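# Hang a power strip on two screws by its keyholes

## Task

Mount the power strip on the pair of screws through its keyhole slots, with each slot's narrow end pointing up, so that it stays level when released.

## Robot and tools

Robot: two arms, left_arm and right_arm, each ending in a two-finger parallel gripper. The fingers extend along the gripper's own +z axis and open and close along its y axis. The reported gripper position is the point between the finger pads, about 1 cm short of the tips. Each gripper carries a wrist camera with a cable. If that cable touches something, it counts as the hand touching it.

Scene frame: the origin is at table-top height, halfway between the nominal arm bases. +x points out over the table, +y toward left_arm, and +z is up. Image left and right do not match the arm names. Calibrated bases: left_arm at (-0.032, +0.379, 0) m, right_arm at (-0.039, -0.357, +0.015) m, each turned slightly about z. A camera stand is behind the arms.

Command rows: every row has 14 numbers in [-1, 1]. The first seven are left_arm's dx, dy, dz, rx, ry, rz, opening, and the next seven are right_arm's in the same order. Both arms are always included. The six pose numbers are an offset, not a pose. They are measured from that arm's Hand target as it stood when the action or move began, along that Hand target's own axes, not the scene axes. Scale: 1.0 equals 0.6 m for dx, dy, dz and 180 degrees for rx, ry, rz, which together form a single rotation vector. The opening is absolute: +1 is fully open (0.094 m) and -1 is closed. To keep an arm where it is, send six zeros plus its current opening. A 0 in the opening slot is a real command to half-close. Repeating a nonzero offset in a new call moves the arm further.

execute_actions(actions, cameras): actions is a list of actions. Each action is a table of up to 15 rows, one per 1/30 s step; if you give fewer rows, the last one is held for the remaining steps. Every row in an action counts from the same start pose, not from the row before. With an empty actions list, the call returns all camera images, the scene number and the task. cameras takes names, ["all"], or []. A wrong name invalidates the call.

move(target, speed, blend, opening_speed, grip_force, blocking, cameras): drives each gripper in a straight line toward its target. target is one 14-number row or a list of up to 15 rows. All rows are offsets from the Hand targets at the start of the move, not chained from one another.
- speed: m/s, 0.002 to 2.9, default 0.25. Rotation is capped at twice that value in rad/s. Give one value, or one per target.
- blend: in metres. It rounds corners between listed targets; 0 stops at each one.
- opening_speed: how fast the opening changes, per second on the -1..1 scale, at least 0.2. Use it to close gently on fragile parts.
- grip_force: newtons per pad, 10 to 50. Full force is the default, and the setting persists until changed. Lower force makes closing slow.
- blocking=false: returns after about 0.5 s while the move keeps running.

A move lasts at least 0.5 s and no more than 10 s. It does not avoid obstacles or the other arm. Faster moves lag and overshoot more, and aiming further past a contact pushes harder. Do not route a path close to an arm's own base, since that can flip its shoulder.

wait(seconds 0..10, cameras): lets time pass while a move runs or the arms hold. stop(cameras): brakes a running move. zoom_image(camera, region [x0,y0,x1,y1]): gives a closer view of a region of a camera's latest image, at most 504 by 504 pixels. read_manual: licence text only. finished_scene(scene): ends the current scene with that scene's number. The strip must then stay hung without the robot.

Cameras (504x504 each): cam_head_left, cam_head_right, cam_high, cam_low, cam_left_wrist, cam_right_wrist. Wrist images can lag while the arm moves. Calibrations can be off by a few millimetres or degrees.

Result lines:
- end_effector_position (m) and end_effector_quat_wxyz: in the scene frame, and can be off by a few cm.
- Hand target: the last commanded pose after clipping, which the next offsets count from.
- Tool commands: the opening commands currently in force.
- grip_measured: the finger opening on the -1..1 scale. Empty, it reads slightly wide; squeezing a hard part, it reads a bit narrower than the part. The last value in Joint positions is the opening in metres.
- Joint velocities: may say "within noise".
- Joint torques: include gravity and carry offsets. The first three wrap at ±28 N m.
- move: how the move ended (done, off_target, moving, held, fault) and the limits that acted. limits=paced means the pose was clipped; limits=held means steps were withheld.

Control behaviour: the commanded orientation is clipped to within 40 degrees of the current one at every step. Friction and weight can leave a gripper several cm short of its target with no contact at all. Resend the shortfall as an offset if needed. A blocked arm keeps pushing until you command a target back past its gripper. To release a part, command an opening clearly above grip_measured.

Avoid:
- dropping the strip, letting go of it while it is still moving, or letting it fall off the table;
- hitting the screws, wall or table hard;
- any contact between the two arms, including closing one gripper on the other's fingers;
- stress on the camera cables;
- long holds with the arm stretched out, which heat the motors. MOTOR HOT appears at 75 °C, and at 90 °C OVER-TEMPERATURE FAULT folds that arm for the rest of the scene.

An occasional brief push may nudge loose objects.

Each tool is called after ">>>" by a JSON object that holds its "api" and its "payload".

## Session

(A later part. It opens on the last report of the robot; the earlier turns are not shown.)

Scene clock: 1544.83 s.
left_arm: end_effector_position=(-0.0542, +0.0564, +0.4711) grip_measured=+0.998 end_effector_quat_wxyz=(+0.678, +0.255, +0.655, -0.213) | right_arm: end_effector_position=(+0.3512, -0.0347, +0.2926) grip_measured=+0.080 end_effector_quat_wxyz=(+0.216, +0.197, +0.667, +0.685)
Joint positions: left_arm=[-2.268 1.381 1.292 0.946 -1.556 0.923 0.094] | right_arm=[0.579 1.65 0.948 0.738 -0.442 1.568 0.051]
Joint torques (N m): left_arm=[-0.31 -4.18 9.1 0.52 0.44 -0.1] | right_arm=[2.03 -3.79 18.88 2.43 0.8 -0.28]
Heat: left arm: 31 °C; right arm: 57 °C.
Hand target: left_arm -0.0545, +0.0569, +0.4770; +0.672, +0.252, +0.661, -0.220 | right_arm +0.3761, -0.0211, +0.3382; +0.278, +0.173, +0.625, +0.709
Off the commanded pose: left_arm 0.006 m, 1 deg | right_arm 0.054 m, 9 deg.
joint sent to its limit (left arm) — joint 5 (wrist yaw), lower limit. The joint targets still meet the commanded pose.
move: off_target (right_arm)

>>> {"api": "move", "payload": {"target": [0,0,0,0,0,0,1,0,0.016,-0.03,0,0,0,-0.6], "speed": 0.04}}

>>> {"api": "move", "payload": {"target": [0,0,0,0,0,0,1,0,-0.034,0,0,0,0,-0.6], "speed": 0.04}}

>>> {"api": "move", "payload": {"target": [0,0,0,0,0,0,1,0,0,-0.02,0,0,0,-0.6], "speed": 0.04}}

Scene clock: 1552.20 s.
left_arm: end_effector_position=(-0.0542, +0.0564, +0.4711) grip_measured=+0.998 end_effector_quat_wxyz=(+0.678, +0.255, +0.655, -0.213) | right_arm: end_effector_position=(+0.3505, -0.0351, +0.2927) grip_measured=+0.080 end_effector_quat_wxyz=(+0.216, +0.197, +0.669, +0.684)
Joint positions: left_arm=[-2.268 1.381 1.292 0.946 -1.556 0.923 0.094] | right_arm=[0.579 1.644 0.948 0.727 -0.442 1.565 0.051]
Joint torques (N m): left_arm=[-0.38 -4.23 9.17 0.52 0.47 -0.11] | right_arm=[0.43 -8.57 14.74 2.36 0.63 -0.25]
Heat: left arm: 31 °C; right arm: 57 °C.
Hand target: left_arm -0.0545, +0.0569, +0.4770; +0.672, +0.252, +0.661, -0.220 | right_arm +0.3637, -0.0359, +0.3448; +0.278, +0.173, +0.625, +0.709
Off the commanded pose: left_arm 0.006 m, 1 deg | right_arm 0.054 m, 10 deg.
joint sent to its limit (left arm) — joint 5 (wrist yaw), lower limit. The joint targets still meet the commanded pose.
move: off_target (right_arm)

Scene clock: 1552.97 s.
left_arm: end_effector_position=(-0.0542, +0.0564, +0.4711) grip_measured=+0.998 end_effector_quat_wxyz=(+0.678, +0.255, +0.655, -0.213) | right_arm: end_effector_position=(+0.3508, -0.0352, +0.2933) grip_measured=+0.079 end_effector_quat_wxyz=(+0.217, +0.197, +0.668, +0.684)
Joint positions: left_arm=[-2.268 1.381 1.292 0.946 -1.556 0.923 0.094] | right_arm=[0.579 1.645 0.948 0.731 -0.44 1.564 0.051]
Joint torques (N m): left_arm=[-0.21 -4.25 9.14 0.55 0.42 -0.1] | right_arm=[0.17 -4.7 12.16 2.93 0.58 -0.28]
Heat: left arm: 31 °C; right arm: 57 °C.
Hand target: left_arm -0.0545, +0.0569, +0.4770; +0.672, +0.252, +0.661, -0.220 | right_arm +0.3673, -0.0346, +0.3247; +0.278, +0.173, +0.625, +0.708
Off the commanded pose: left_arm 0.006 m, 1 deg | right_arm 0.036 m, 9 deg.
joint sent to its limit (left arm) — joint 5 (wrist yaw), lower limit. The joint targets still meet the commanded pose.
move: off_target (right_arm)

Scene clock: 1553.70 s.
left_arm: end_effector_position=(-0.0542, +0.0564, +0.4711) grip_measured=+0.998 end_effector_quat_wxyz=(+0.678, +0.255, +0.655, -0.213) | right_arm: end_effector_position=(+0.3505, -0.0366, +0.2933) grip_measured=+0.079 end_effector_quat_wxyz=(+0.220, +0.196, +0.664, +0.687)
Joint positions: left_arm=[-2.268 1.381 1.292 0.946 -1.556 0.923 0.094] | right_arm=[0.578 1.645 0.938 0.751 -0.438 1.567 0.051]
Joint torques (N m): left_arm=[-0.38 -4.34 8.95 0.53 0.43 -0.04] | right_arm=[-0.96 -7.05 9.11 2.85 0.41 -0.3]
Heat: left arm: 31 °C; right arm: 57 °C.
Hand target: left_arm -0.0545, +0.0569, +0.4770; +0.672, +0.252, +0.661, -0.220 | right_arm +0.3602, -0.0442, +0.3228; +0.278, +0.173, +0.625, +0.708
Off the commanded pose: left_arm 0.006 m, 1 deg | right_arm 0.032 m, 9 deg.
joint sent to its limit (left arm) — joint 5 (wrist yaw), lower limit. The joint targets still meet the commanded pose.
move: off_target (right_arm)

>>> {"api": "move", "payload": {"target": [[0,0,0,0,0,0,1,-0.0095,0.027,-0.0365,0,0,0,-0.6],[0,0,0,0,0,0,1,-0.0032,0.0168,0.0133,0,0,0,-0.6]], "speed": 0.05, "cameras": ["cam_left_wrist"]}}

>>> {"api": "zoom_image", "payload": {"camera": "cam_left_wrist", "region": [0, 80, 200, 280]}}

Scene clock: 1577.33 s.
left_arm: end_effector_position=(-0.0542, +0.0564, +0.4711) grip_measured=+0.998 end_effector_quat_wxyz=(+0.678, +0.255, +0.655, -0.213) | right_arm: end_effector_position=(+0.3510, -0.0412, +0.2853) grip_measured=+0.079 end_effector_quat_wxyz=(+0.219, +0.208, +0.669, +0.679)
Joint positions: left_arm=[-2.268 1.381 1.292 0.946 -1.556 0.923 0.094] | right_arm=[0.573 1.637 0.92 0.736 -0.427 1.569 0.051]
Joint torques (N m): left_arm=[-0.21 -4.27 9.21 0.57 0.48 -0.09] | right_arm=[-0.01 -6.95 14.42 2.65 0.39 -0.29]
Heat: left arm: 31 °C; right arm: 59 °C.
Hand target: left_arm -0.0545, +0.0569, +0.4770; +0.672, +0.252, +0.661, -0.220 | right_arm +0.3646, -0.0396, +0.3343; +0.278, +0.173, +0.625, +0.709
Off the commanded pose: left_arm 0.006 m, 1 deg | right_arm 0.051 m, 10 deg.
joint sent to its limit (left arm) — joint 5 (wrist yaw), lower limit. The joint targets still meet the commanded pose.
move: off_target (right_arm)
camera_calibration:
cam_left_wrist: T_world_to_cam=[[-0.650424, -0.756232, 0.0711535, -0.0321105], [-0.535104, 0.389712, -0.749525, 0.317127], [0.539085, -0.525584, -0.658141, 0.463213], [0, 0, 0, 1]] pos_world=[-0.100901, 0.0955859, 0.544839]
Images, in order (width x height): cam_left_wrist 504x504.

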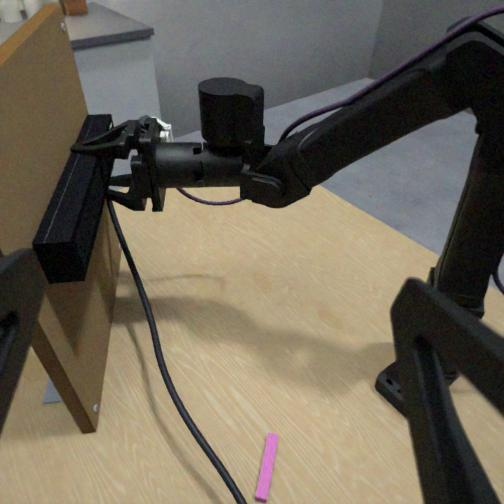

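Scaled by 2.520 from the camera's 504x504 image, which has a finer 720x720 frame.

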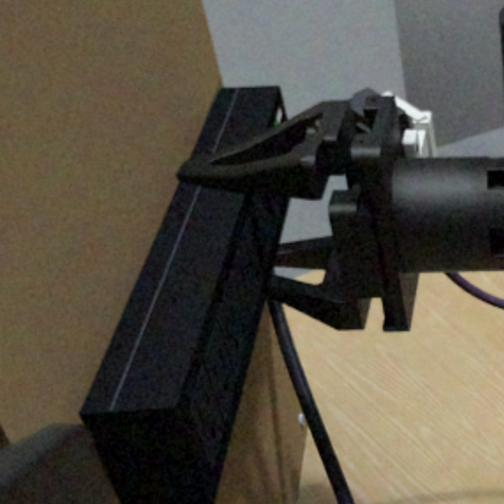

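>>> {"api": "move", "payload": {"target": [0,0,0,0,0,0,1,0,0.01,0.008,0,0,0,-0.6], "speed": 0.05}}

Scene clock: 1587.47 s.
left_arm: end_effector_position=(-0.0542, +0.0564, +0.4711) grip_measured=+0.998 end_effector_quat_wxyz=(+0.678, +0.255, +0.655, -0.213) | right_arm: end_effector_position=(+0.3520, -0.0386, +0.2879) grip_measured=+0.079 end_effector_quat_wxyz=(+0.217, +0.210, +0.671, +0.677)
Joint positions: left_arm=[-2.268 1.381 1.292 0.946 -1.556 0.923 0.094] | right_arm=[0.578 1.637 0.939 0.709 -0.423 1.568 0.051]
Joint torques (N m): left_arm=[-0.38 -4.27 8.91 0.55 0.48 -0.1] | right_arm=[0.09 -7.12 15.19 2.64 0.39 -0.3]
Heat: left arm: 31 °C; right arm: 59 °C.
Hand target: left_arm -0.0545, +0.0569, +0.4770; +0.672, +0.252, +0.661, -0.220 | right_arm +0.3664, -0.0362, +0.3410; +0.278, +0.173, +0.625, +0.709
Off the commanded pose: left_arm 0.006 m, 1 deg | right_arm 0.055 m, 10 deg.
joint sent to its limit (left arm) — joint 5 (wrist yaw), lower limit. The joint targets still meet the commanded pose.
move: off_target (right_arm)

>>> {"api": "move", "payload": {"target": [0,0,0,0,0,0,1,0,0.003,0.013,0,0,0,-0.6], "speed": 0.05}}

>>> {"api": "move", "payload": {"target": [0,0,0,0,0,0,1,0,0.001,0.015,0,0,0,-0.6], "speed": 0.05, "cameras": ["cam_left_wrist"]}}

>>> {"api": "zoom_image", "payload": {"camera": "cam_left_wrist", "region": [0, 80, 200, 280]}}

Scene clock: 1597.10 s.
left_arm: end_effector_position=(-0.0542, +0.0564, +0.4711) grip_measured=+0.998 end_effector_quat_wxyz=(+0.678, +0.255, +0.655, -0.213) | right_arm: end_effector_position=(+0.3521, -0.0366, +0.2881) grip_measured=+0.079 end_effector_quat_wxyz=(+0.214, +0.208, +0.676, +0.674)
Joint positions: left_arm=[-2.268 1.381 1.292 0.946 -1.556 0.923 0.094] | right_arm=[0.579 1.637 0.953 0.684 -0.429 1.562 0.051]
Joint torques (N m): left_arm=[-0.24 -4.33 9.02 0.5 0.46 -0.06] | right_arm=[0.75 -6.12 16.54 2.75 0.53 -0.25]
Heat: left arm: 31 °C; right arm: 58 °C.
Hand target: left_arm -0.0545, +0.0569, +0.4770; +0.672, +0.252, +0.661, -0.220 | right_arm +0.3707, -0.0301, +0.3438; +0.278, +0.173, +0.625, +0.708
Off the commanded pose: left_arm 0.006 m, 1 deg | right_arm 0.059 m, 11 deg.
joint sent to its limit (left arm) — joint 5 (wrist yaw), lower limit. The joint targets still meet the commanded pose.
move: off_target (right_arm)

Scene clock: 1597.83 s.
left_arm: end_effector_position=(-0.0542, +0.0564, +0.4711) grip_measured=+0.998 end_effector_quat_wxyz=(+0.678, +0.255, +0.655, -0.213) | right_arm: end_effector_position=(+0.3517, -0.0349, +0.2879) grip_measured=+0.079 end_effector_quat_wxyz=(+0.211, +0.207, +0.679, +0.672)
Joint positions: left_arm=[-2.268 1.381 1.292 0.946 -1.556 0.923 0.094] | right_arm=[0.581 1.637 0.962 0.667 -0.432 1.559 0.051]
Joint torques (N m): left_arm=[-0.46 -4.37 9.1 0.56 0.41 -0.07] | right_arm=[1.33 -4.72 18.36 2.82 0.63 -0.21]
Heat: left arm: 31 °C; right arm: 58 °C.
Hand target: left_arm -0.0545, +0.0569, +0.4770; +0.672, +0.252, +0.661, -0.220 | right_arm +0.3759, -0.0231, +0.3458; +0.278, +0.173, +0.625, +0.709
Off the commanded pose: left_arm 0.006 m, 1 deg | right_arm 0.064 m, 11 deg.
joint sent to its limit (left arm) — joint 5 (wrist yaw), lower limit. The joint targets still meet the commanded pose.
move: off_target (right_arm)
camera_calibration:
cam_left_wrist: T_world_to_cam=[[-0.650424, -0.756232, 0.0711535, -0.0321105], [-0.535104, 0.389712, -0.749525, 0.317127], [0.539085, -0.525584, -0.658141, 0.463213], [0, 0, 0, 1]] pos_world=[-0.100901, 0.0955859, 0.544839]
Images, in order (width x height): cam_left_wrist 504x504.

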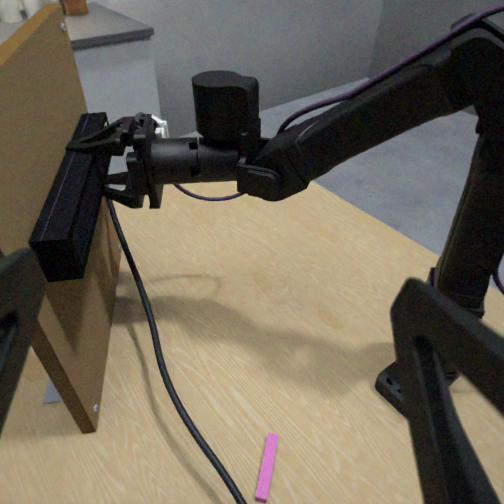

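Scaled by 2.520 from the camera's 504x504 image, which has a finer 720x720 frame.

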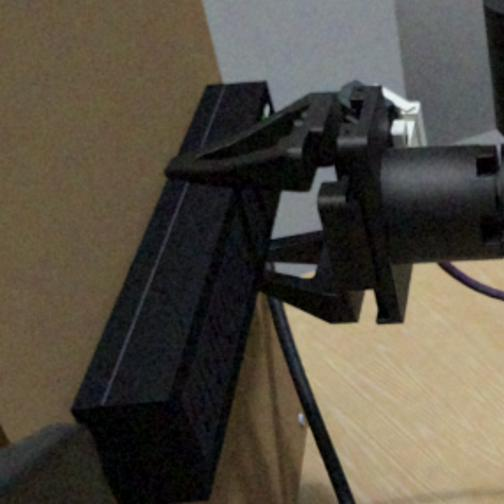

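>>> {"api": "move", "payload": {"target": [[0,0,0,0,0,0,1,-0.007,-0.018,-0.035,0,0,0,-0.6],[0,0,0,0,0,0,1,-0.007,-0.018,-0.006,0,0,0,-0.6]], "speed": 0.05}}

>>> {"api": "move", "payload": {"target": [0,0,0,0,0,0,1,0,0.02,0,0,0,0,-0.6], "speed": 0.03}}

>>> {"api": "move", "payload": {"target": [0,0,0,0,0,0,1,0,0.02,0,0,0,0,-0.6], "speed": 0.03}}

Scene clock: 1622.03 s.
left_arm: end_effector_position=(-0.0542, +0.0564, +0.4711) grip_measured=+0.998 end_effector_quat_wxyz=(+0.678, +0.255, +0.655, -0.213) | right_arm: end_effector_position=(+0.3523, -0.0352, +0.2872) grip_measured=+0.079 end_effector_quat_wxyz=(+0.206, +0.201, +0.678, +0.676)
Joint positions: left_arm=[-2.268 1.381 1.292 0.946 -1.556 0.923 0.094] | right_arm=[0.572 1.648 0.962 0.686 -0.459 1.563 0.051]
Joint torques (N m): left_arm=[-0.43 -4.48 9.2 0.56 0.45 -0.1] | right_arm=[0.69 -3.93 16.62 2.96 0.74 -0.23]
Heat: left arm: 31 °C; right arm: 59 °C.
Hand target: left_arm -0.0545, +0.0569, +0.4770; +0.672, +0.252, +0.661, -0.220 | right_arm +0.3790, -0.0277, +0.3350; +0.278, +0.173, +0.625, +0.708
Off the commanded pose: left_arm 0.006 m, 1 deg | right_arm 0.055 m, 11 deg.
joint sent to its limit (left arm) — joint 5 (wrist yaw), lower limit. The joint targets still meet the commanded pose.
move: off_target (right_arm)

Scene clock: 1622.77 s.
left_arm: end_effector_position=(-0.0542, +0.0564, +0.4711) grip_measured=+0.998 end_effector_quat_wxyz=(+0.678, +0.255, +0.655, -0.213) | right_arm: end_effector_position=(+0.3522, -0.0351, +0.2872) grip_measured=+0.079 end_effector_quat_wxyz=(+0.205, +0.201, +0.678, +0.676)
Joint positions: left_arm=[-2.268 1.381 1.292 0.946 -1.556 0.923 0.094] | right_arm=[0.572 1.648 0.962 0.686 -0.459 1.563 0.051]
Joint torques (N m): left_arm=[-0.44 -4.21 9.14 0.51 0.43 -0.08] | right_arm=[0.84 -6.16 18 2.63 0.76 -0.22]
Heat: left arm: 32 °C; right arm: 59 °C.
Hand target: left_arm -0.0545, +0.0569, +0.4770; +0.672, +0.252, +0.661, -0.220 | right_arm +0.3769, -0.0285, +0.3468; +0.278, +0.173, +0.625, +0.708
Off the commanded pose: left_arm 0.006 m, 1 deg | right_arm 0.065 m, 11 deg.
joint sent to its limit (left arm) — joint 5 (wrist yaw), lower limit. The joint targets still meet the commanded pose.
move: off_target (right_arm)

Scene clock: 1623.77 s.
left_arm: end_effector_position=(-0.0542, +0.0564, +0.4711) grip_measured=+0.998 end_effector_quat_wxyz=(+0.678, +0.255, +0.655, -0.213) | right_arm: end_effector_position=(+0.3523, -0.0351, +0.2878) grip_measured=+0.079 end_effector_quat_wxyz=(+0.203, +0.204, +0.685, +0.669)
Joint positions: left_arm=[-2.268 1.381 1.292 0.946 -1.556 0.923 0.094] | right_arm=[0.572 1.638 0.978 0.635 -0.459 1.555 0.051]
Joint torques (N m): left_arm=[-0.09 -4.3 9.11 0.55 0.47 -0.05] | right_arm=[0.95 -7.71 18.07 2.69 0.76 -0.12]
Heat: left arm: 32 °C; right arm: 59 °C.
Hand target: left_arm -0.0545, +0.0569, +0.4770; +0.672, +0.252, +0.661, -0.220 | right_arm +0.3747, -0.0293, +0.3588; +0.278, +0.173, +0.625, +0.709
Off the commanded pose: left_arm 0.006 m, 1 deg | right_arm 0.075 m, 12 deg.
joint sent to its limit (left arm) — joint 5 (wrist yaw), lower limit. The joint targets still meet the commanded pose.
move: off_target (right_arm)

>>> {"api": "move", "payload": {"target": [0.0995,0.16,0.047,0.0244,-0.111,-0.0178,1,0,-0.03,0,0,0,0,-0.6], "cameras": ["cam_left_wrist"]}}

>>> {"api": "zoom_image", "payload": {"camera": "cam_left_wrist", "region": [40, 170, 190, 370]}}

Scene clock: 1632.17 s.
left_arm: end_effector_position=(+0.0292, +0.1145, +0.4203) grip_measured=+0.998 end_effector_quat_wxyz=(+0.758, +0.217, +0.539, -0.296) | right_arm: end_effector_position=(+0.3524, -0.0353, +0.2884) grip_measured=+0.079 end_effector_quat_wxyz=(+0.202, +0.205, +0.684, +0.670)
Joint positions: left_arm=[-2.014 0.916 0.61 1.099 -1.098 0.746 0.094] | right_arm=[0.572 1.637 0.978 0.636 -0.458 1.558 0.051]
Joint torques (N m): left_arm=[0.84 -2.62 6.19 0.95 0.65 -0.12] | right_arm=[0.73 -4.44 15.91 3.17 0.72 -0.19]
Heat: left arm: 31 °C; right arm: 61 °C.
Hand target: left_arm +0.0295, +0.1160, +0.4219; +0.760, +0.217, +0.533, -0.303 | right_arm +0.3779, -0.0281, +0.3411; +0.278, +0.173, +0.625, +0.709
Off the commanded pose: left_arm 0.002 m, 1 deg | right_arm 0.059 m, 12 deg.
move: off_target (right_arm)
camera_calibration:
cam_left_wrist: T_world_to_cam=[[-0.733456, -0.670886, 0.109337, 0.0462751], [-0.335766, 0.217726, -0.916437, 0.385009], [0.591019, -0.708877, -0.384953, 0.319971], [0, 0, 0, 1]] pos_world=[-0.0258954, 0.174039, 0.47095]
Images, in order (width x height): cam_left_wrist 504x504.

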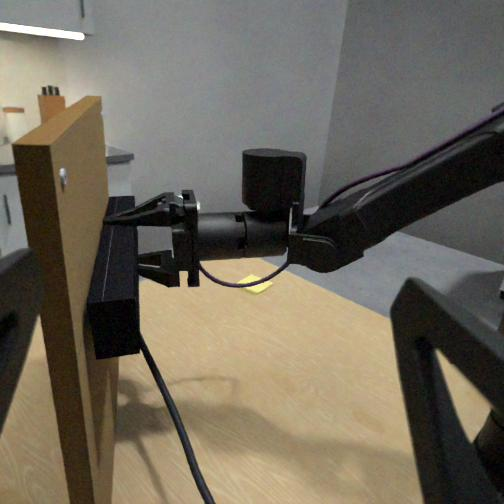

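Scaled by 2.520 from the camera's 504x504 image, which has a finer 720x720 frame.

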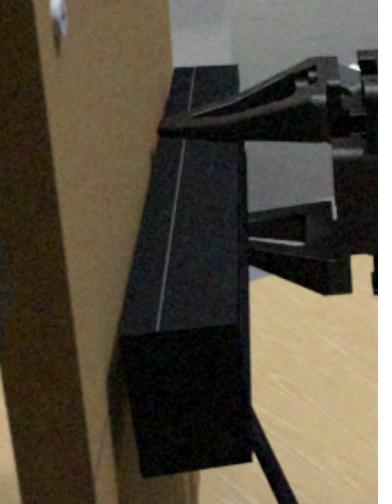

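>>> {"api": "move", "payload": {"target": [[0,0,0,0,0,0,1,0,0.0193,-0.0785,0,0,0,-0.6],[0,0,0,0,0,0,1,0.005,0.0077,-0.03,0,0,0,-0.6]], "speed": 0.05, "cameras": ["cam_left_wrist"]}}

>>> {"api": "zoom_image", "payload": {"camera": "cam_left_wrist", "region": [20, 150, 220, 350]}}

Scene clock: 1664.23 s.
left_arm: end_effector_position=(+0.0291, +0.1144, +0.4204) grip_measured=+0.998 end_effector_quat_wxyz=(+0.758, +0.217, +0.539, -0.297) | right_arm: end_effector_position=(+0.3489, -0.0431, +0.2847) grip_measured=+0.079 end_effector_quat_wxyz=(+0.210, +0.215, +0.679, +0.670)
Joint positions: left_arm=[-2.014 0.916 0.61 1.099 -1.098 0.746 0.094] | right_arm=[0.57 1.613 0.928 0.669 -0.432 1.567 0.051]
Joint torques (N m): left_arm=[0.66 -2.56 6.28 0.92 0.61 -0.1] | right_arm=[-0.01 -6.94 14.64 2.94 0.38 -0.28]
Heat: left arm: 29 °C; right arm: 67 °C.
Hand target: left_arm +0.0295, +0.1160, +0.4219; +0.760, +0.217, +0.533, -0.304 | right_arm +0.3642, -0.0410, +0.3423; +0.278, +0.173, +0.625, +0.708
Off the commanded pose: left_arm 0.002 m, 1 deg | right_arm 0.060 m, 12 deg.
move: off_target (right_arm)
camera_calibration:
cam_left_wrist: T_world_to_cam=[[-0.733942, -0.670258, 0.109925, 0.0459299], [-0.335666, 0.217235, -0.91659, 0.38524], [0.590472, -0.709622, -0.384421, 0.319945], [0, 0, 0, 1]] pos_world=[-0.0258969, 0.174137, 0.471052]
Images, in order (width x height): cam_left_wrist 504x504.

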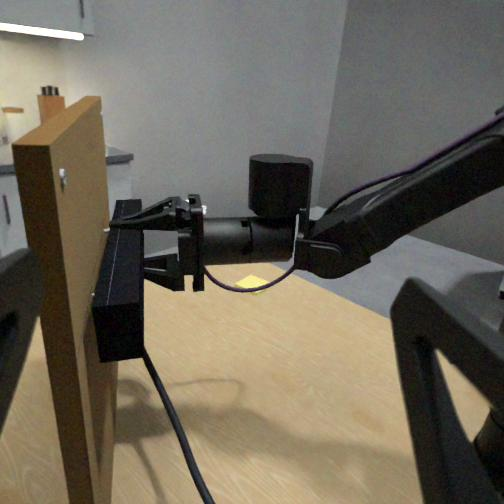

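Scaled by 2.520 from the camera's 504x504 image, which has a finer 720x720 frame.

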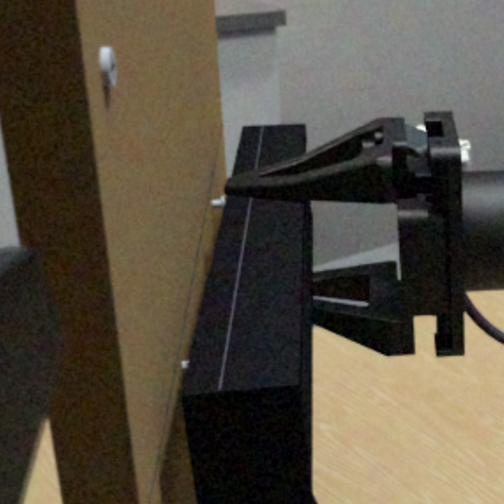

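>>> {"api": "move", "payload": {"target": [0,0,0,0,0,0,1,0,0.025,0,0,0,0,-0.6], "speed": 0.06}}

Scene clock: 1668.50 s.
left_arm: end_effector_position=(+0.0291, +0.1144, +0.4204) grip_measured=+0.998 end_effector_quat_wxyz=(+0.758, +0.217, +0.539, -0.297) | right_arm: end_effector_position=(+0.3510, -0.0403, +0.2941) grip_measured=+0.079 end_effector_quat_wxyz=(+0.212, +0.213, +0.676, +0.672)
Joint positions: left_arm=[-2.014 0.916 0.61 1.099 -1.098 0.746 0.094] | right_arm=[0.573 1.613 0.959 0.648 -0.429 1.567 0.051]
Joint torques (N m): left_arm=[0.73 -2.59 6.09 0.86 0.6 -0.14] | right_arm=[-0.1 -9.24 14.74 2.65 0.36 -0.27]
Heat: left arm: 29 °C; right arm: 67 °C.
Hand target: left_arm +0.0295, +0.1160, +0.4219; +0.760, +0.217, +0.533, -0.304 | right_arm +0.3614, -0.0418, +0.3571; +0.278, +0.173, +0.625, +0.709
Off the commanded pose: left_arm 0.002 m, 1 deg | right_arm 0.064 m, 11 deg.
move: off_target (right_arm)

>>> {"api": "move", "payload": {"target": [0,0,0,0,0,0,1,0,0.0,0.025,0,0,0,-0.6], "speed": 0.05}}

>>> {"api": "move", "payload": {"target": [0,0,0,0,0,0,1,0,0.0,0.02,0,0,0,-0.6], "speed": 0.05, "cameras": ["cam_left_wrist"]}}

>>> {"api": "zoom_image", "payload": {"camera": "cam_left_wrist", "region": [20, 150, 220, 350]}}

Scene clock: 1675.73 s.
left_arm: end_effector_position=(+0.0291, +0.1144, +0.4204) grip_measured=+0.998 end_effector_quat_wxyz=(+0.758, +0.217, +0.539, -0.297) | right_arm: end_effector_position=(+0.3514, -0.0357, +0.2966) grip_measured=+0.079 end_effector_quat_wxyz=(+0.208, +0.212, +0.682, +0.668)
Joint positions: left_arm=[-2.014 0.916 0.61 1.099 -1.098 0.746 0.094] | right_arm=[0.581 1.615 0.988 0.605 -0.428 1.561 0.051]
Joint torques (N m): left_arm=[0.69 -2.77 6.28 0.95 0.68 -0.15] | right_arm=[0.53 -6.53 16.61 2.89 0.53 -0.23]
Heat: left arm: 29 °C; right arm: 66 °C.
Hand target: left_arm +0.0295, +0.1160, +0.4219; +0.760, +0.217, +0.533, -0.304 | right_arm +0.3704, -0.0300, +0.3595; +0.278, +0.173, +0.625, +0.709
Off the commanded pose: left_arm 0.002 m, 1 deg | right_arm 0.066 m, 12 deg.
move: off_target (right_arm)

Scene clock: 1676.57 s.
left_arm: end_effector_position=(+0.0291, +0.1144, +0.4204) grip_measured=+0.998 end_effector_quat_wxyz=(+0.758, +0.217, +0.539, -0.297) | right_arm: end_effector_position=(+0.3509, -0.0334, +0.2963) grip_measured=+0.079 end_effector_quat_wxyz=(+0.204, +0.211, +0.688, +0.664)
Joint positions: left_arm=[-2.014 0.916 0.61 1.099 -1.098 0.746 0.094] | right_arm=[0.585 1.615 1.004 0.573 -0.432 1.554 0.051]
Joint torques (N m): left_arm=[0.59 -2.76 6.12 0.92 0.56 -0.17] | right_arm=[1.29 -4.55 18.63 3.12 0.66 -0.17]
Heat: left arm: 29 °C; right arm: 66 °C.
Hand target: left_arm +0.0295, +0.1160, +0.4219; +0.760, +0.217, +0.533, -0.304 | right_arm +0.3775, -0.0204, +0.3614; +0.278, +0.173, +0.625, +0.708
Off the commanded pose: left_arm 0.002 m, 1 deg | right_arm 0.072 m, 13 deg.
move: off_target (right_arm)
camera_calibration:
cam_left_wrist: T_world_to_cam=[[-0.733942, -0.670258, 0.109925, 0.0459299], [-0.335666, 0.217235, -0.91659, 0.38524], [0.590472, -0.709622, -0.384421, 0.319945], [0, 0, 0, 1]] pos_world=[-0.0258969, 0.174137, 0.471052]
Images, in order (width x height): cam_left_wrist 504x504.

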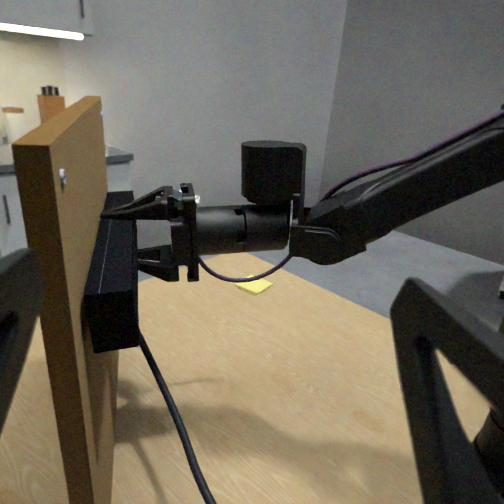

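Scaled by 2.520 from the camera's 504x504 image, which has a finer 720x720 frame.

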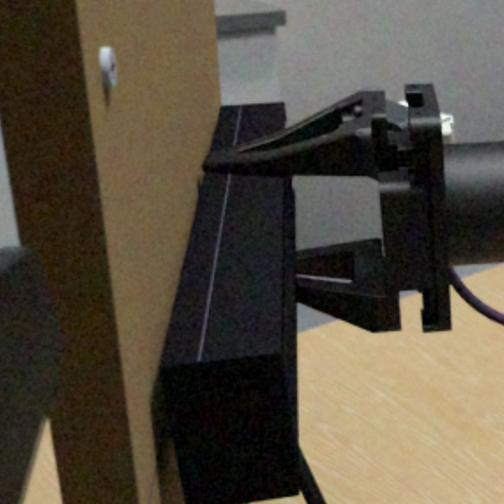

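>>> {"api": "move", "payload": {"target": [0,0,0,0,0,0,1,0,-0.03,0,0,0,0,-0.6], "speed": 0.03}}

>>> {"api": "move", "payload": {"target": [0,0,0,0,0,0,1,0,-0.02,0,0,0,0,-0.6], "speed": 0.03, "cameras": ["cam_left_wrist"]}}

>>> {"api": "zoom_image", "payload": {"camera": "cam_left_wrist", "region": [20, 150, 220, 350]}}

Scene clock: 1684.73 s.
left_arm: end_effector_position=(+0.0291, +0.1144, +0.4204) grip_measured=+0.998 end_effector_quat_wxyz=(+0.758, +0.217, +0.539, -0.297) | right_arm: end_effector_position=(+0.3512, -0.0328, +0.2956) grip_measured=+0.079 end_effector_quat_wxyz=(+0.199, +0.204, +0.687, +0.668)
Joint positions: left_arm=[-2.014 0.916 0.61 1.099 -1.098 0.746 0.094] | right_arm=[0.577 1.626 1.004 0.591 -0.458 1.556 0.051]
Joint torques (N m): left_arm=[0.59 -2.58 6.15 0.88 0.65 -0.17] | right_arm=[1.77 -2.36 16.55 3.36 0.87 -0.2]
Heat: left arm: 29 °C; right arm: 66 °C.
Hand target: left_arm +0.0295, +0.1160, +0.4219; +0.760, +0.217, +0.533, -0.304 | right_arm +0.3807, -0.0194, +0.3437; +0.278, +0.173, +0.625, +0.709
Off the commanded pose: left_arm 0.002 m, 1 deg | right_arm 0.058 m, 13 deg.
move: off_target (right_arm)

Scene clock: 1685.87 s.
left_arm: end_effector_position=(+0.0291, +0.1144, +0.4204) grip_measured=+0.998 end_effector_quat_wxyz=(+0.758, +0.217, +0.539, -0.297) | right_arm: end_effector_position=(+0.3518, -0.0322, +0.2955) grip_measured=+0.079 end_effector_quat_wxyz=(+0.192, +0.192, +0.684, +0.677)
Joint positions: left_arm=[-2.014 0.916 0.61 1.099 -1.098 0.746 0.094] | right_arm=[0.564 1.645 1.004 0.63 -0.499 1.562 0.051]
Joint torques (N m): left_arm=[0.84 -2.69 6.2 0.88 0.65 -0.11] | right_arm=[2.76 -1.72 15.36 3.32 1.27 -0.25]
Heat: left arm: 29 °C; right arm: 66 °C.
Hand target: left_arm +0.0295, +0.1160, +0.4219; +0.760, +0.217, +0.533, -0.304 | right_arm +0.3828, -0.0186, +0.3320; +0.278, +0.173, +0.625, +0.709
Off the commanded pose: left_arm 0.002 m, 1 deg | right_arm 0.050 m, 13 deg.
move: off_target (right_arm)
camera_calibration:
cam_left_wrist: T_world_to_cam=[[-0.733942, -0.670258, 0.109925, 0.0459299], [-0.335666, 0.217235, -0.91659, 0.38524], [0.590472, -0.709622, -0.384421, 0.319945], [0, 0, 0, 1]] pos_world=[-0.0258969, 0.174137, 0.471052]
Images, in order (width x height): cam_left_wrist 504x504.

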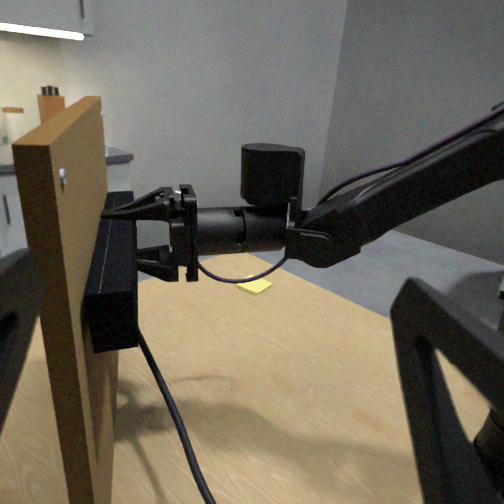

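Scaled by 2.520 from the camera's 504x504 image, which has a finer 720x720 frame.

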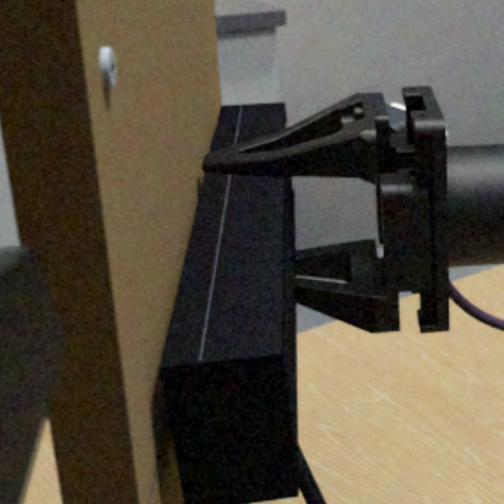

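>>> {"api": "move", "payload": {"target": [0,0,0,0,0,0,1,0,0.015,0.04,0,0,0,-0.6], "speed": 0.05}}

>>> {"api": "move", "payload": {"target": [0,0,0,0,0,0,1,0,-0.02,0,0,0,0,-0.6], "speed": 0.05, "cameras": ["cam_left_wrist"]}}

>>> {"api": "zoom_image", "payload": {"camera": "cam_left_wrist", "region": [20, 150, 220, 350]}}

Scene clock: 1700.97 s.
left_arm: end_effector_position=(+0.0291, +0.1144, +0.4204) grip_measured=+0.998 end_effector_quat_wxyz=(+0.758, +0.217, +0.539, -0.297) | right_arm: end_effector_position=(+0.3533, -0.0298, +0.2950) grip_measured=+0.079 end_effector_quat_wxyz=(+0.188, +0.190, +0.685, +0.678)
Joint positions: left_arm=[-2.014 0.916 0.61 1.099 -1.098 0.746 0.094] | right_arm=[0.564 1.658 1.016 0.63 -0.51 1.566 0.051]
Joint torques (N m): left_arm=[0.59 -2.74 6.16 0.87 0.65 -0.07] | right_arm=[4.98 -0.35 21.65 2.97 1.57 -0.23]
Heat: left arm: 29 °C; right arm: 73 °C.
Hand target: left_arm +0.0295, +0.1160, +0.4219; +0.760, +0.217, +0.533, -0.304 | right_arm +0.3955, -0.0002, +0.3445; +0.278, +0.173, +0.625, +0.708
Off the commanded pose: left_arm 0.002 m, 1 deg | right_arm 0.071 m, 13 deg.
move: off_target (right_arm)

Scene clock: 1702.03 s.
left_arm: end_effector_position=(+0.0291, +0.1144, +0.4204) grip_measured=+0.998 end_effector_quat_wxyz=(+0.758, +0.217, +0.539, -0.297) | right_arm: end_effector_position=(+0.3536, -0.0289, +0.2945) grip_measured=+0.079 end_effector_quat_wxyz=(+0.182, +0.181, +0.682, +0.685)
Joint positions: left_arm=[-2.014 0.916 0.61 1.099 -1.098 0.746 0.094] | right_arm=[0.556 1.674 1.016 0.662 -0.538 1.573 0.051]
Joint torques (N m): left_arm=[0.68 -2.54 6.28 0.88 0.62 -0.1] | right_arm=[5.49 0.46 20.55 2.95 1.8 -0.32]
Heat: left arm: 29 °C; right arm: 72 °C.
Hand target: left_arm +0.0295, +0.1160, +0.4219; +0.760, +0.217, +0.533, -0.304 | right_arm +0.3975, +0.0006, +0.3329; +0.278, +0.173, +0.625, +0.709
Off the commanded pose: left_arm 0.002 m, 1 deg | right_arm 0.065 m, 13 deg.
move: off_target (right_arm)
camera_calibration:
cam_left_wrist: T_world_to_cam=[[-0.733942, -0.670258, 0.109925, 0.0459299], [-0.335666, 0.217235, -0.91659, 0.38524], [0.590472, -0.709622, -0.384421, 0.319945], [0, 0, 0, 1]] pos_world=[-0.0258969, 0.174137, 0.471052]
Images, in order (width x height): cam_left_wrist 504x504.

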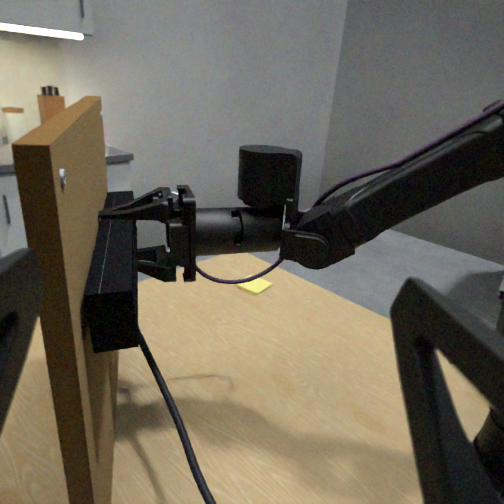

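Scaled by 2.520 from the camera's 504x504 image, which has a finer 720x720 frame.

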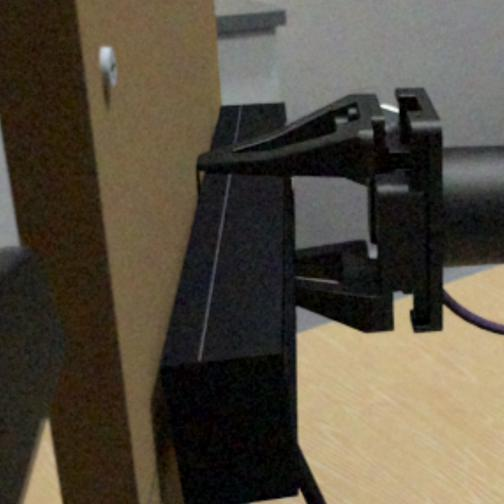

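>>> {"api": "move", "payload": {"target": [0,0,0,0,0,0,1,0,0.01,-0.045,0,0,0,-0.3], "speed": 0.08, "cameras": ["cam_head_left","cam_head_right","cam_left_wrist"]}}

>>> {"api": "zoom_image", "payload": {"camera": "cam_head_left", "region": [250, 210, 350, 310]}}

>>> {"api": "zoom_image", "payload": {"camera": "cam_head_right", "region": [250, 210, 350, 310]}}

Scene clock: 1717.93 s.
left_arm: end_effector_position=(+0.0291, +0.1144, +0.4204) grip_measured=+0.998 end_effector_quat_wxyz=(+0.758, +0.217, +0.539, -0.297) | right_arm: end_effector_position=(+0.3535, -0.0299, +0.2960) grip_measured=+0.079 end_effector_quat_wxyz=(+0.183, +0.181, +0.681, +0.685)
Joint positions: left_arm=[-2.014 0.916 0.61 1.099 -1.098 0.746 0.094] | right_arm=[0.554 1.67 1.016 0.66 -0.539 1.574 0.051]
Joint torques (N m): left_arm=[0.5 -2.59 6.04 0.89 0.63 -0.12] | right_arm=[3.32 -4.63 13.96 3 1.59 -0.3]
Heat: left arm: 29 °C; right arm: 68 °C.
Hand target: left_arm +0.0295, +0.1160, +0.4219; +0.760, +0.217, +0.533, -0.304 | right_arm +0.3805, -0.0212, +0.3345; +0.278, +0.173, +0.625, +0.709
Off the commanded pose: left_arm 0.002 m, 1 deg | right_arm 0.048 m, 13 deg.
move: off_target (right_arm)
camera_calibration:
cam_left_wrist: T_world_to_cam=[[-0.733942, -0.670258, 0.109925, 0.0459299], [-0.335666, 0.217235, -0.91659, 0.38524], [0.590472, -0.709622, -0.384421, 0.319945], [0, 0, 0, 1]] pos_world=[-0.0258969, 0.174137, 0.471052]
Images, in order (width x height): cam_head_left 504x504, cam_head_right 504x504, cam_left_wrist 504x504.

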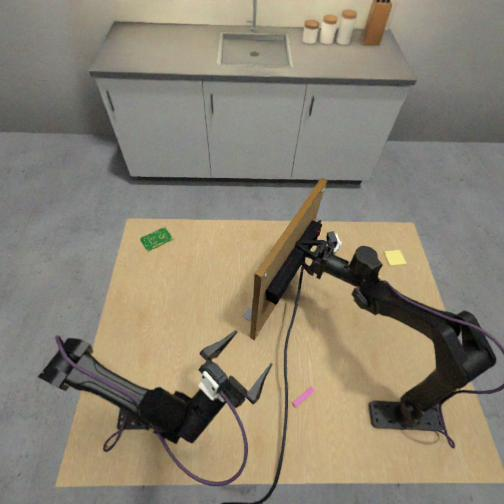

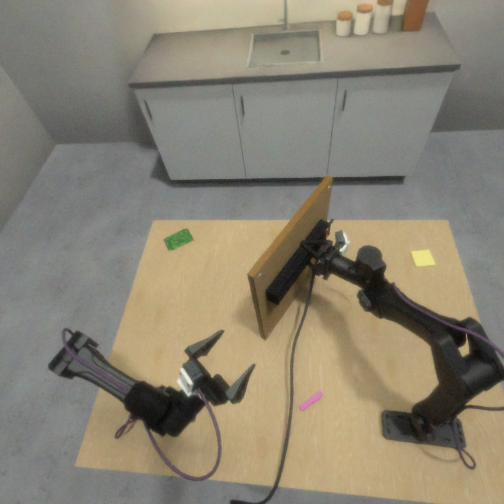

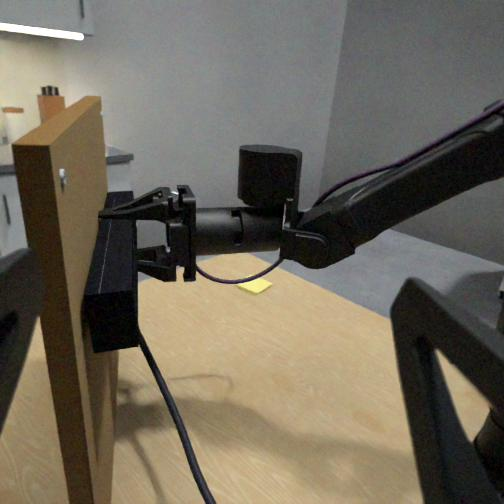

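Scaled by 5.040 from the camera's 504x504 image, which has a finer 720x720 frame.

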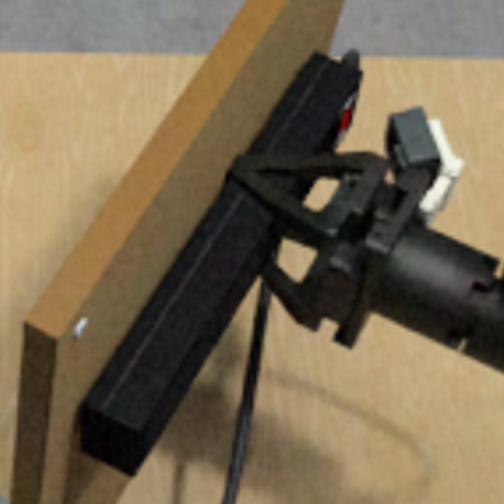

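Scaled by 5.040 from the camera's 504x504 image, which has a finer 720x720 frame.

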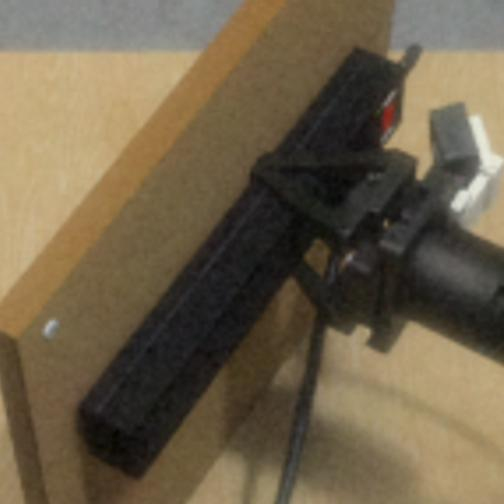

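>>> {"api": "move", "payload": {"target": [0,0,0,0,0,0,1,0,-0.05,0.0,0,0,0,-0.3], "speed": 0.05, "cameras": ["cam_left_wrist"]}}

>>> {"api": "zoom_image", "payload": {"camera": "cam_left_wrist", "region": [20, 150, 220, 350]}}

Scene clock: 1727.87 s.
left_arm: end_effector_position=(+0.0291, +0.1144, +0.4204) grip_measured=+0.998 end_effector_quat_wxyz=(+0.758, +0.217, +0.539, -0.297) | right_arm: end_effector_position=(+0.3532, -0.0302, +0.2943) grip_measured=+0.079 end_effector_quat_wxyz=(+0.184, +0.166, +0.664, +0.706)
Joint positions: left_arm=[-2.014 0.916 0.61 1.099 -1.098 0.746 0.094] | right_arm=[0.545 1.706 0.983 0.799 -0.567 1.601 0.051]
Joint torques (N m): left_arm=[0.65 -2.56 6.05 0.9 0.6 -0.11] | right_arm=[3.75 -1.5 13.48 2.61 1.82 -0.6]
Heat: left arm: 29 °C; right arm: 67 °C.
Hand target: left_arm +0.0295, +0.1160, +0.4219; +0.760, +0.217, +0.533, -0.304 | right_arm +0.3858, -0.0192, +0.3051; +0.278, +0.173, +0.625, +0.709
Off the commanded pose: left_arm 0.002 m, 1 deg | right_arm 0.036 m, 12 deg.
move: off_target (right_arm)
camera_calibration:
cam_left_wrist: T_world_to_cam=[[-0.733942, -0.670258, 0.109925, 0.0459299], [-0.335666, 0.217235, -0.91659, 0.38524], [0.590472, -0.709622, -0.384421, 0.319945], [0, 0, 0, 1]] pos_world=[-0.0258969, 0.174137, 0.471052]
Images, in order (width x height): cam_left_wrist 504x504.

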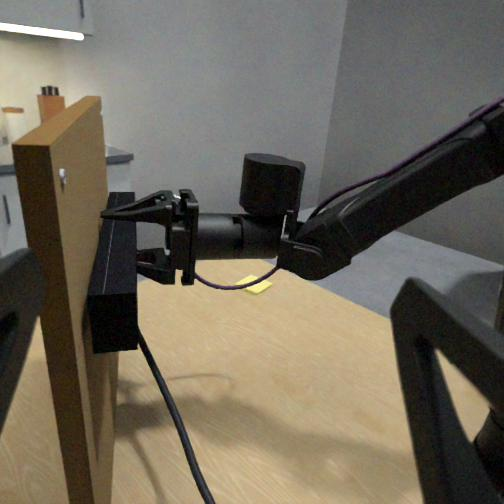

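Scaled by 2.520 from the camera's 504x504 image, which has a finer 720x720 frame.

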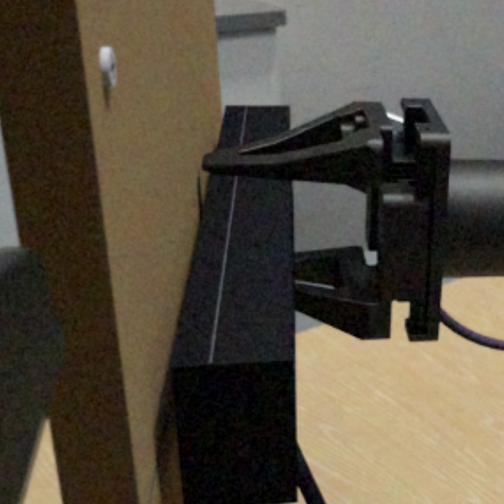

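>>> {"api": "move", "payload": {"target": [[0,0,0,0,0,0,1,0,0.06,-0.25,0,0,0,-0.6],[0,0,0,0,0,0,1,0.006,-0.2725,-0.3645,0.1153,-0.0565,0.1115,-0.6]], "speed": 0.12, "cameras": ["cam_left_wrist","cam_head_left","cam_head_right"]}}

Scene clock: 1758.77 s.
left_arm: end_effector_position=(+0.0291, +0.1144, +0.4204) grip_measured=+0.998 end_effector_quat_wxyz=(+0.758, +0.217, +0.539, -0.297) | right_arm: end_effector_position=(+0.2781, -0.1777, +0.1005) grip_measured=+0.079 end_effector_quat_wxyz=(+0.155, +0.394, +0.686, +0.591)
Joint positions: left_arm=[-2.014 0.916 0.61 1.099 -1.098 0.746 0.094] | right_arm=[0.314 1.616 0.225 1.099 -0.503 1.691 0.051]
Joint torques (N m): left_arm=[0.28 -2.36 6.04 0.87 0.62 -0.12] | right_arm=[-0.65 -3.54 5.19 2.26 -0.07 0.08]
Heat: left arm: 29 °C; right arm: 63 °C.
Hand target: left_arm +0.0295, +0.1160, +0.4219; +0.760, +0.217, +0.533, -0.304 | right_arm +0.2824, -0.1794, +0.1094; +0.169, +0.387, +0.676, +0.604
Off the commanded pose: left_arm 0.002 m, 1 deg | right_arm 0.010 m, 3 deg.
move: off_target (right_arm)
camera_calibration:
cam_left_wrist: T_world_to_cam=[[-0.733942, -0.670258, 0.109925, 0.0459299], [-0.335666, 0.217235, -0.91659, 0.38524], [0.590472, -0.709622, -0.384421, 0.319945], [0, 0, 0, 1]] pos_world=[-0.0258969, 0.174137, 0.471052]
Images, in order (width x height): cam_head_left 504x504, cam_head_right 504x504, cam_left_wrist 504x504.

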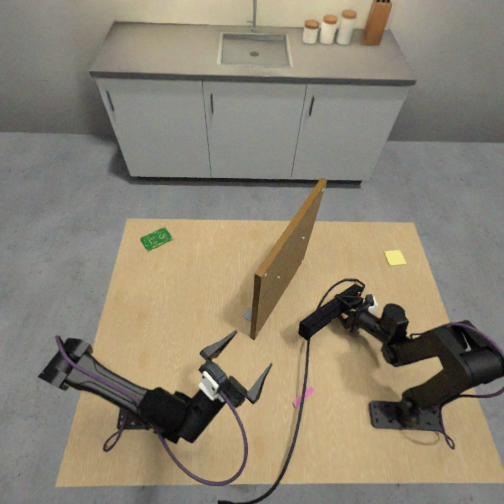

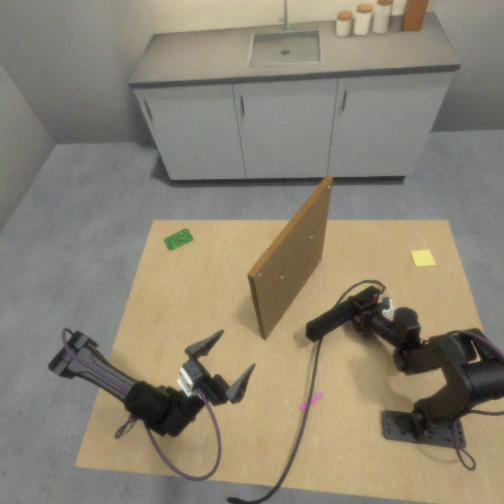

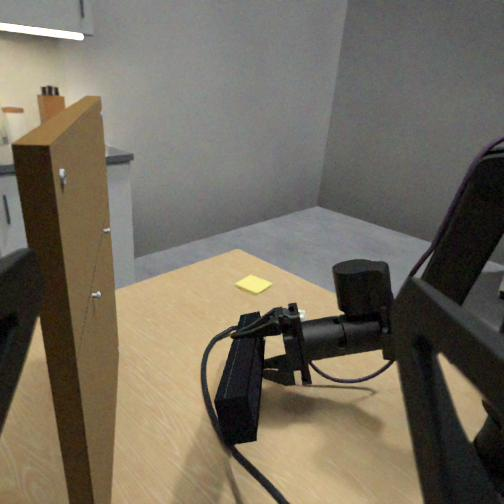

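>>> {"api": "move", "payload": {"target": [0,0,0,0,0,0,1,-0.093,0.442,-0.1745,-0.0948,-0.2366,-0.0477,-0.6], "speed": 0.15, "cameras": ["cam_left_wrist","cam_head_left","cam_head_right"]}}

Scene clock: 1814.83 s.
left_arm: end_effector_position=(+0.0291, +0.1144, +0.4204) grip_measured=+0.998 end_effector_quat_wxyz=(+0.758, +0.217, +0.539, -0.297) | right_arm: end_effector_position=(+0.3252, -0.2974, +0.3244) grip_measured=+0.079 end_effector_quat_wxyz=(+0.463, +0.528, +0.531, +0.475)
Joint positions: left_arm=[-2.014 0.916 0.61 1.099 -1.098 0.746 0.094] | right_arm=[0.337 0.973 0.747 0.1 0.277 1.614 0.051]
Joint torques (N m): left_arm=[0.5 -2.45 6.24 0.89 0.64 -0.18] | right_arm=[0.1 -2.25 14.41 2.47 0.19 -0.33]
Heat: left arm: 29 °C; right arm: 63 °C.
Hand target: left_arm +0.0295, +0.1160, +0.4219; +0.760, +0.217, +0.533, -0.304 | right_arm +0.3297, -0.2996, +0.3697; +0.500, +0.500, +0.500, +0.501
Off the commanded pose: left_arm 0.002 m, 1 deg | right_arm 0.045 m, 7 deg.
move: off_target (right_arm)
camera_calibration:
cam_left_wrist: T_world_to_cam=[[-0.733942, -0.670258, 0.109925, 0.0459299], [-0.335666, 0.217235, -0.91659, 0.38524], [0.590472, -0.709622, -0.384421, 0.319945], [0, 0, 0, 1]] pos_world=[-0.0258969, 0.174137, 0.471052]
Images, in order (width x height): cam_head_left 504x504, cam_head_right 504x504, cam_left_wrist 504x504.

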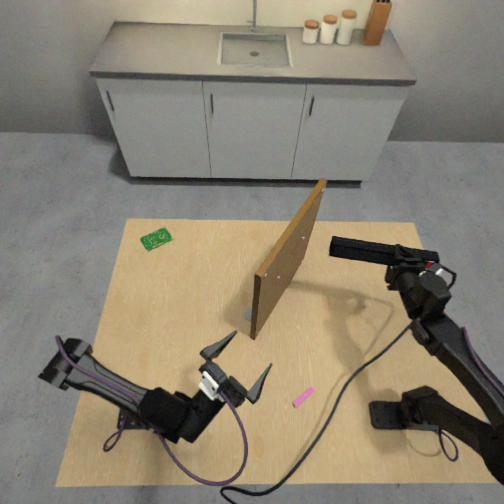

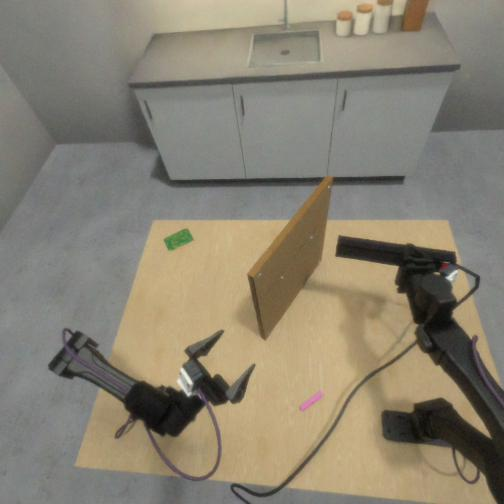

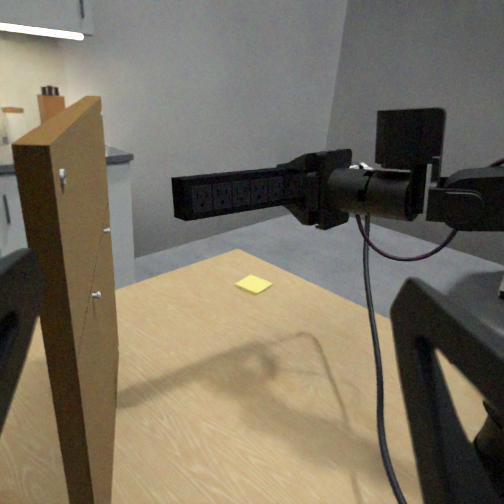

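>>> {"api": "move", "payload": {"target": [0,0,0,0,0,0,1,-0.03,0.0,-0.1,0,0.01,0,-0.6]}}

Scene clock: 1839.60 s.
left_arm: end_effector_position=(+0.0291, +0.1144, +0.4204) grip_measured=+0.998 end_effector_quat_wxyz=(+0.758, +0.217, +0.539, -0.297) | right_arm: end_effector_position=(+0.2707, -0.3151, +0.3495) grip_measured=+0.079 end_effector_quat_wxyz=(+0.467, +0.514, +0.523, +0.494)
Joint positions: left_arm=[-2.014 0.916 0.61 1.099 -1.098 0.746 0.094] | right_arm=[0.304 0.711 0.723 -0.09 0.224 1.608 0.051]
Joint torques (N m): left_arm=[0.77 -2.71 6.39 0.89 0.71 -0.17] | right_arm=[-0.85 -0.92 9.11 2.45 -0.06 -0.32]
Heat: left arm: 28 °C; right arm: 60 °C.
Hand target: left_arm +0.0295, +0.1160, +0.4219; +0.760, +0.217, +0.533, -0.304 | right_arm +0.2698, -0.3177, +0.3696; +0.492, +0.492, +0.508, +0.509
Off the commanded pose: left_arm 0.002 m, 1 deg | right_arm 0.020 m, 5 deg.
move: off_target (right_arm)

>>> {"api": "move", "payload": {"target": [0,0,0,0,0,0,1,0.23,-0.434,0.021,0.0944,0.2264,0.0491,-0.6], "speed": 0.15, "cameras": ["cam_left_wrist","cam_head_left"]}}

Scene clock: 1854.60 s.
left_arm: end_effector_position=(+0.0291, +0.1144, +0.4204) grip_measured=+0.998 end_effector_quat_wxyz=(+0.758, +0.217, +0.539, -0.297) | right_arm: end_effector_position=(+0.2841, -0.1831, +0.1128) grip_measured=+0.079 end_effector_quat_wxyz=(+0.190, +0.383, +0.678, +0.598)
Joint positions: left_arm=[-2.014 0.916 0.61 1.099 -1.098 0.746 0.094] | right_arm=[0.31 1.597 0.219 1.136 -0.469 1.665 0.051]
Joint torques (N m): left_arm=[0.5 -2.55 6.22 0.92 0.62 -0.1] | right_arm=[0.55 -3.19 4.46 1.93 -0.32 0.31]
Heat: left arm: 28 °C; right arm: 61 °C.
Hand target: left_arm +0.0295, +0.1160, +0.4219; +0.760, +0.217, +0.533, -0.304 | right_arm +0.2781, -0.1791, +0.1093; +0.169, +0.388, +0.676, +0.604
Off the commanded pose: left_arm 0.002 m, 1 deg | right_arm 0.008 m, 3 deg.
move: off_target (right_arm)
camera_calibration:
cam_left_wrist: T_world_to_cam=[[-0.733942, -0.670258, 0.109925, 0.0459299], [-0.335666, 0.217235, -0.91659, 0.38524], [0.590472, -0.709622, -0.384421, 0.319945], [0, 0, 0, 1]] pos_world=[-0.0258969, 0.174137, 0.471052]
Images, in order (width x height): cam_head_left 504x504, cam_left_wrist 504x504.

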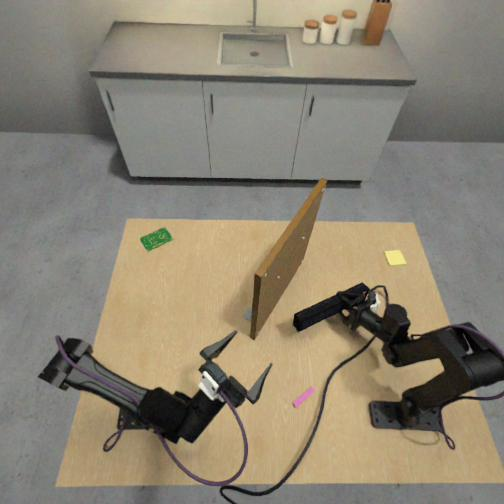

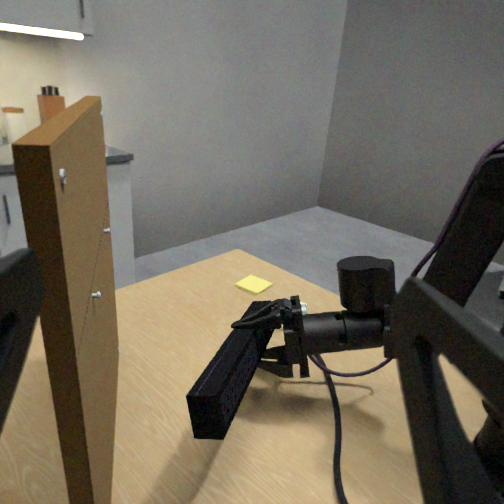

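>>> {"api": "move", "payload": {"target": [0.4025,-0.0217,0.295,0.0316,0.51,-0.0464,0.6,0,0,0,0,0,0,-0.6], "cameras": ["cam_left_wrist"]}}

Scene clock: 1875.57 s.
left_arm: end_effector_position=(+0.2004, -0.0625, +0.2561) grip_measured=+0.602 end_effector_quat_wxyz=(+0.163, +0.357, +0.905, -0.163) | right_arm: end_effector_position=(+0.2842, -0.1831, +0.1132) grip_measured=+0.079 end_effector_quat_wxyz=(+0.190, +0.383, +0.678, +0.598)
Joint positions: left_arm=[-1.107 2.293 2.759 -1.572 0.04 -0.332 0.075] | right_arm=[0.31 1.597 0.219 1.138 -0.469 1.666 0.051]
Joint torques (N m): left_arm=[0.38 -10.41 7.83 1.09 0.12 0.11] | right_arm=[0.55 -3.12 4.45 1.95 -0.32 0.32]
Heat: left arm: 29 °C; right arm: 56 °C.
Hand target: left_arm +0.2004, -0.0645, +0.2544; +0.114, +0.367, +0.914, -0.128 | right_arm +0.2782, -0.1791, +0.1093; +0.169, +0.388, +0.676, +0.604
Off the commanded pose: left_arm 0.003 m, 7 deg | right_arm 0.008 m, 3 deg.
joint sent to its limit (left arm) — joint 4 (wrist pitch), lower limit. The joint targets are off in orientation, not in position.
move: off_target (left_arm, right_arm)
camera_calibration:
cam_left_wrist: T_world_to_cam=[[-0.603404, -0.75212, 0.264987, 0.0000152565], [-0.685839, 0.65901, 0.308757, 0.114485], [-0.406852, 0.00456735, -0.913483, 0.410161], [0, 0, 0, 1]] pos_world=[0.245402, -0.0773088, 0.339323]
Images, in order (width x height): cam_left_wrist 504x504.

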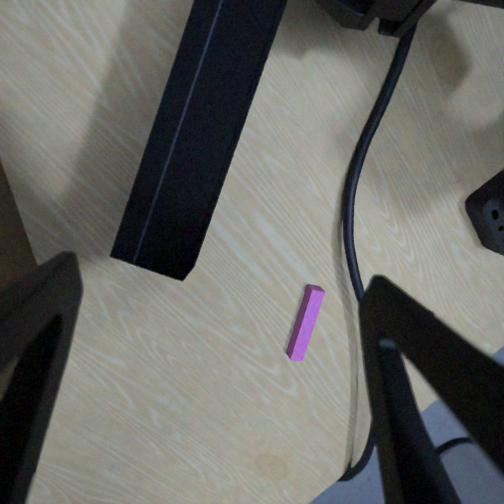

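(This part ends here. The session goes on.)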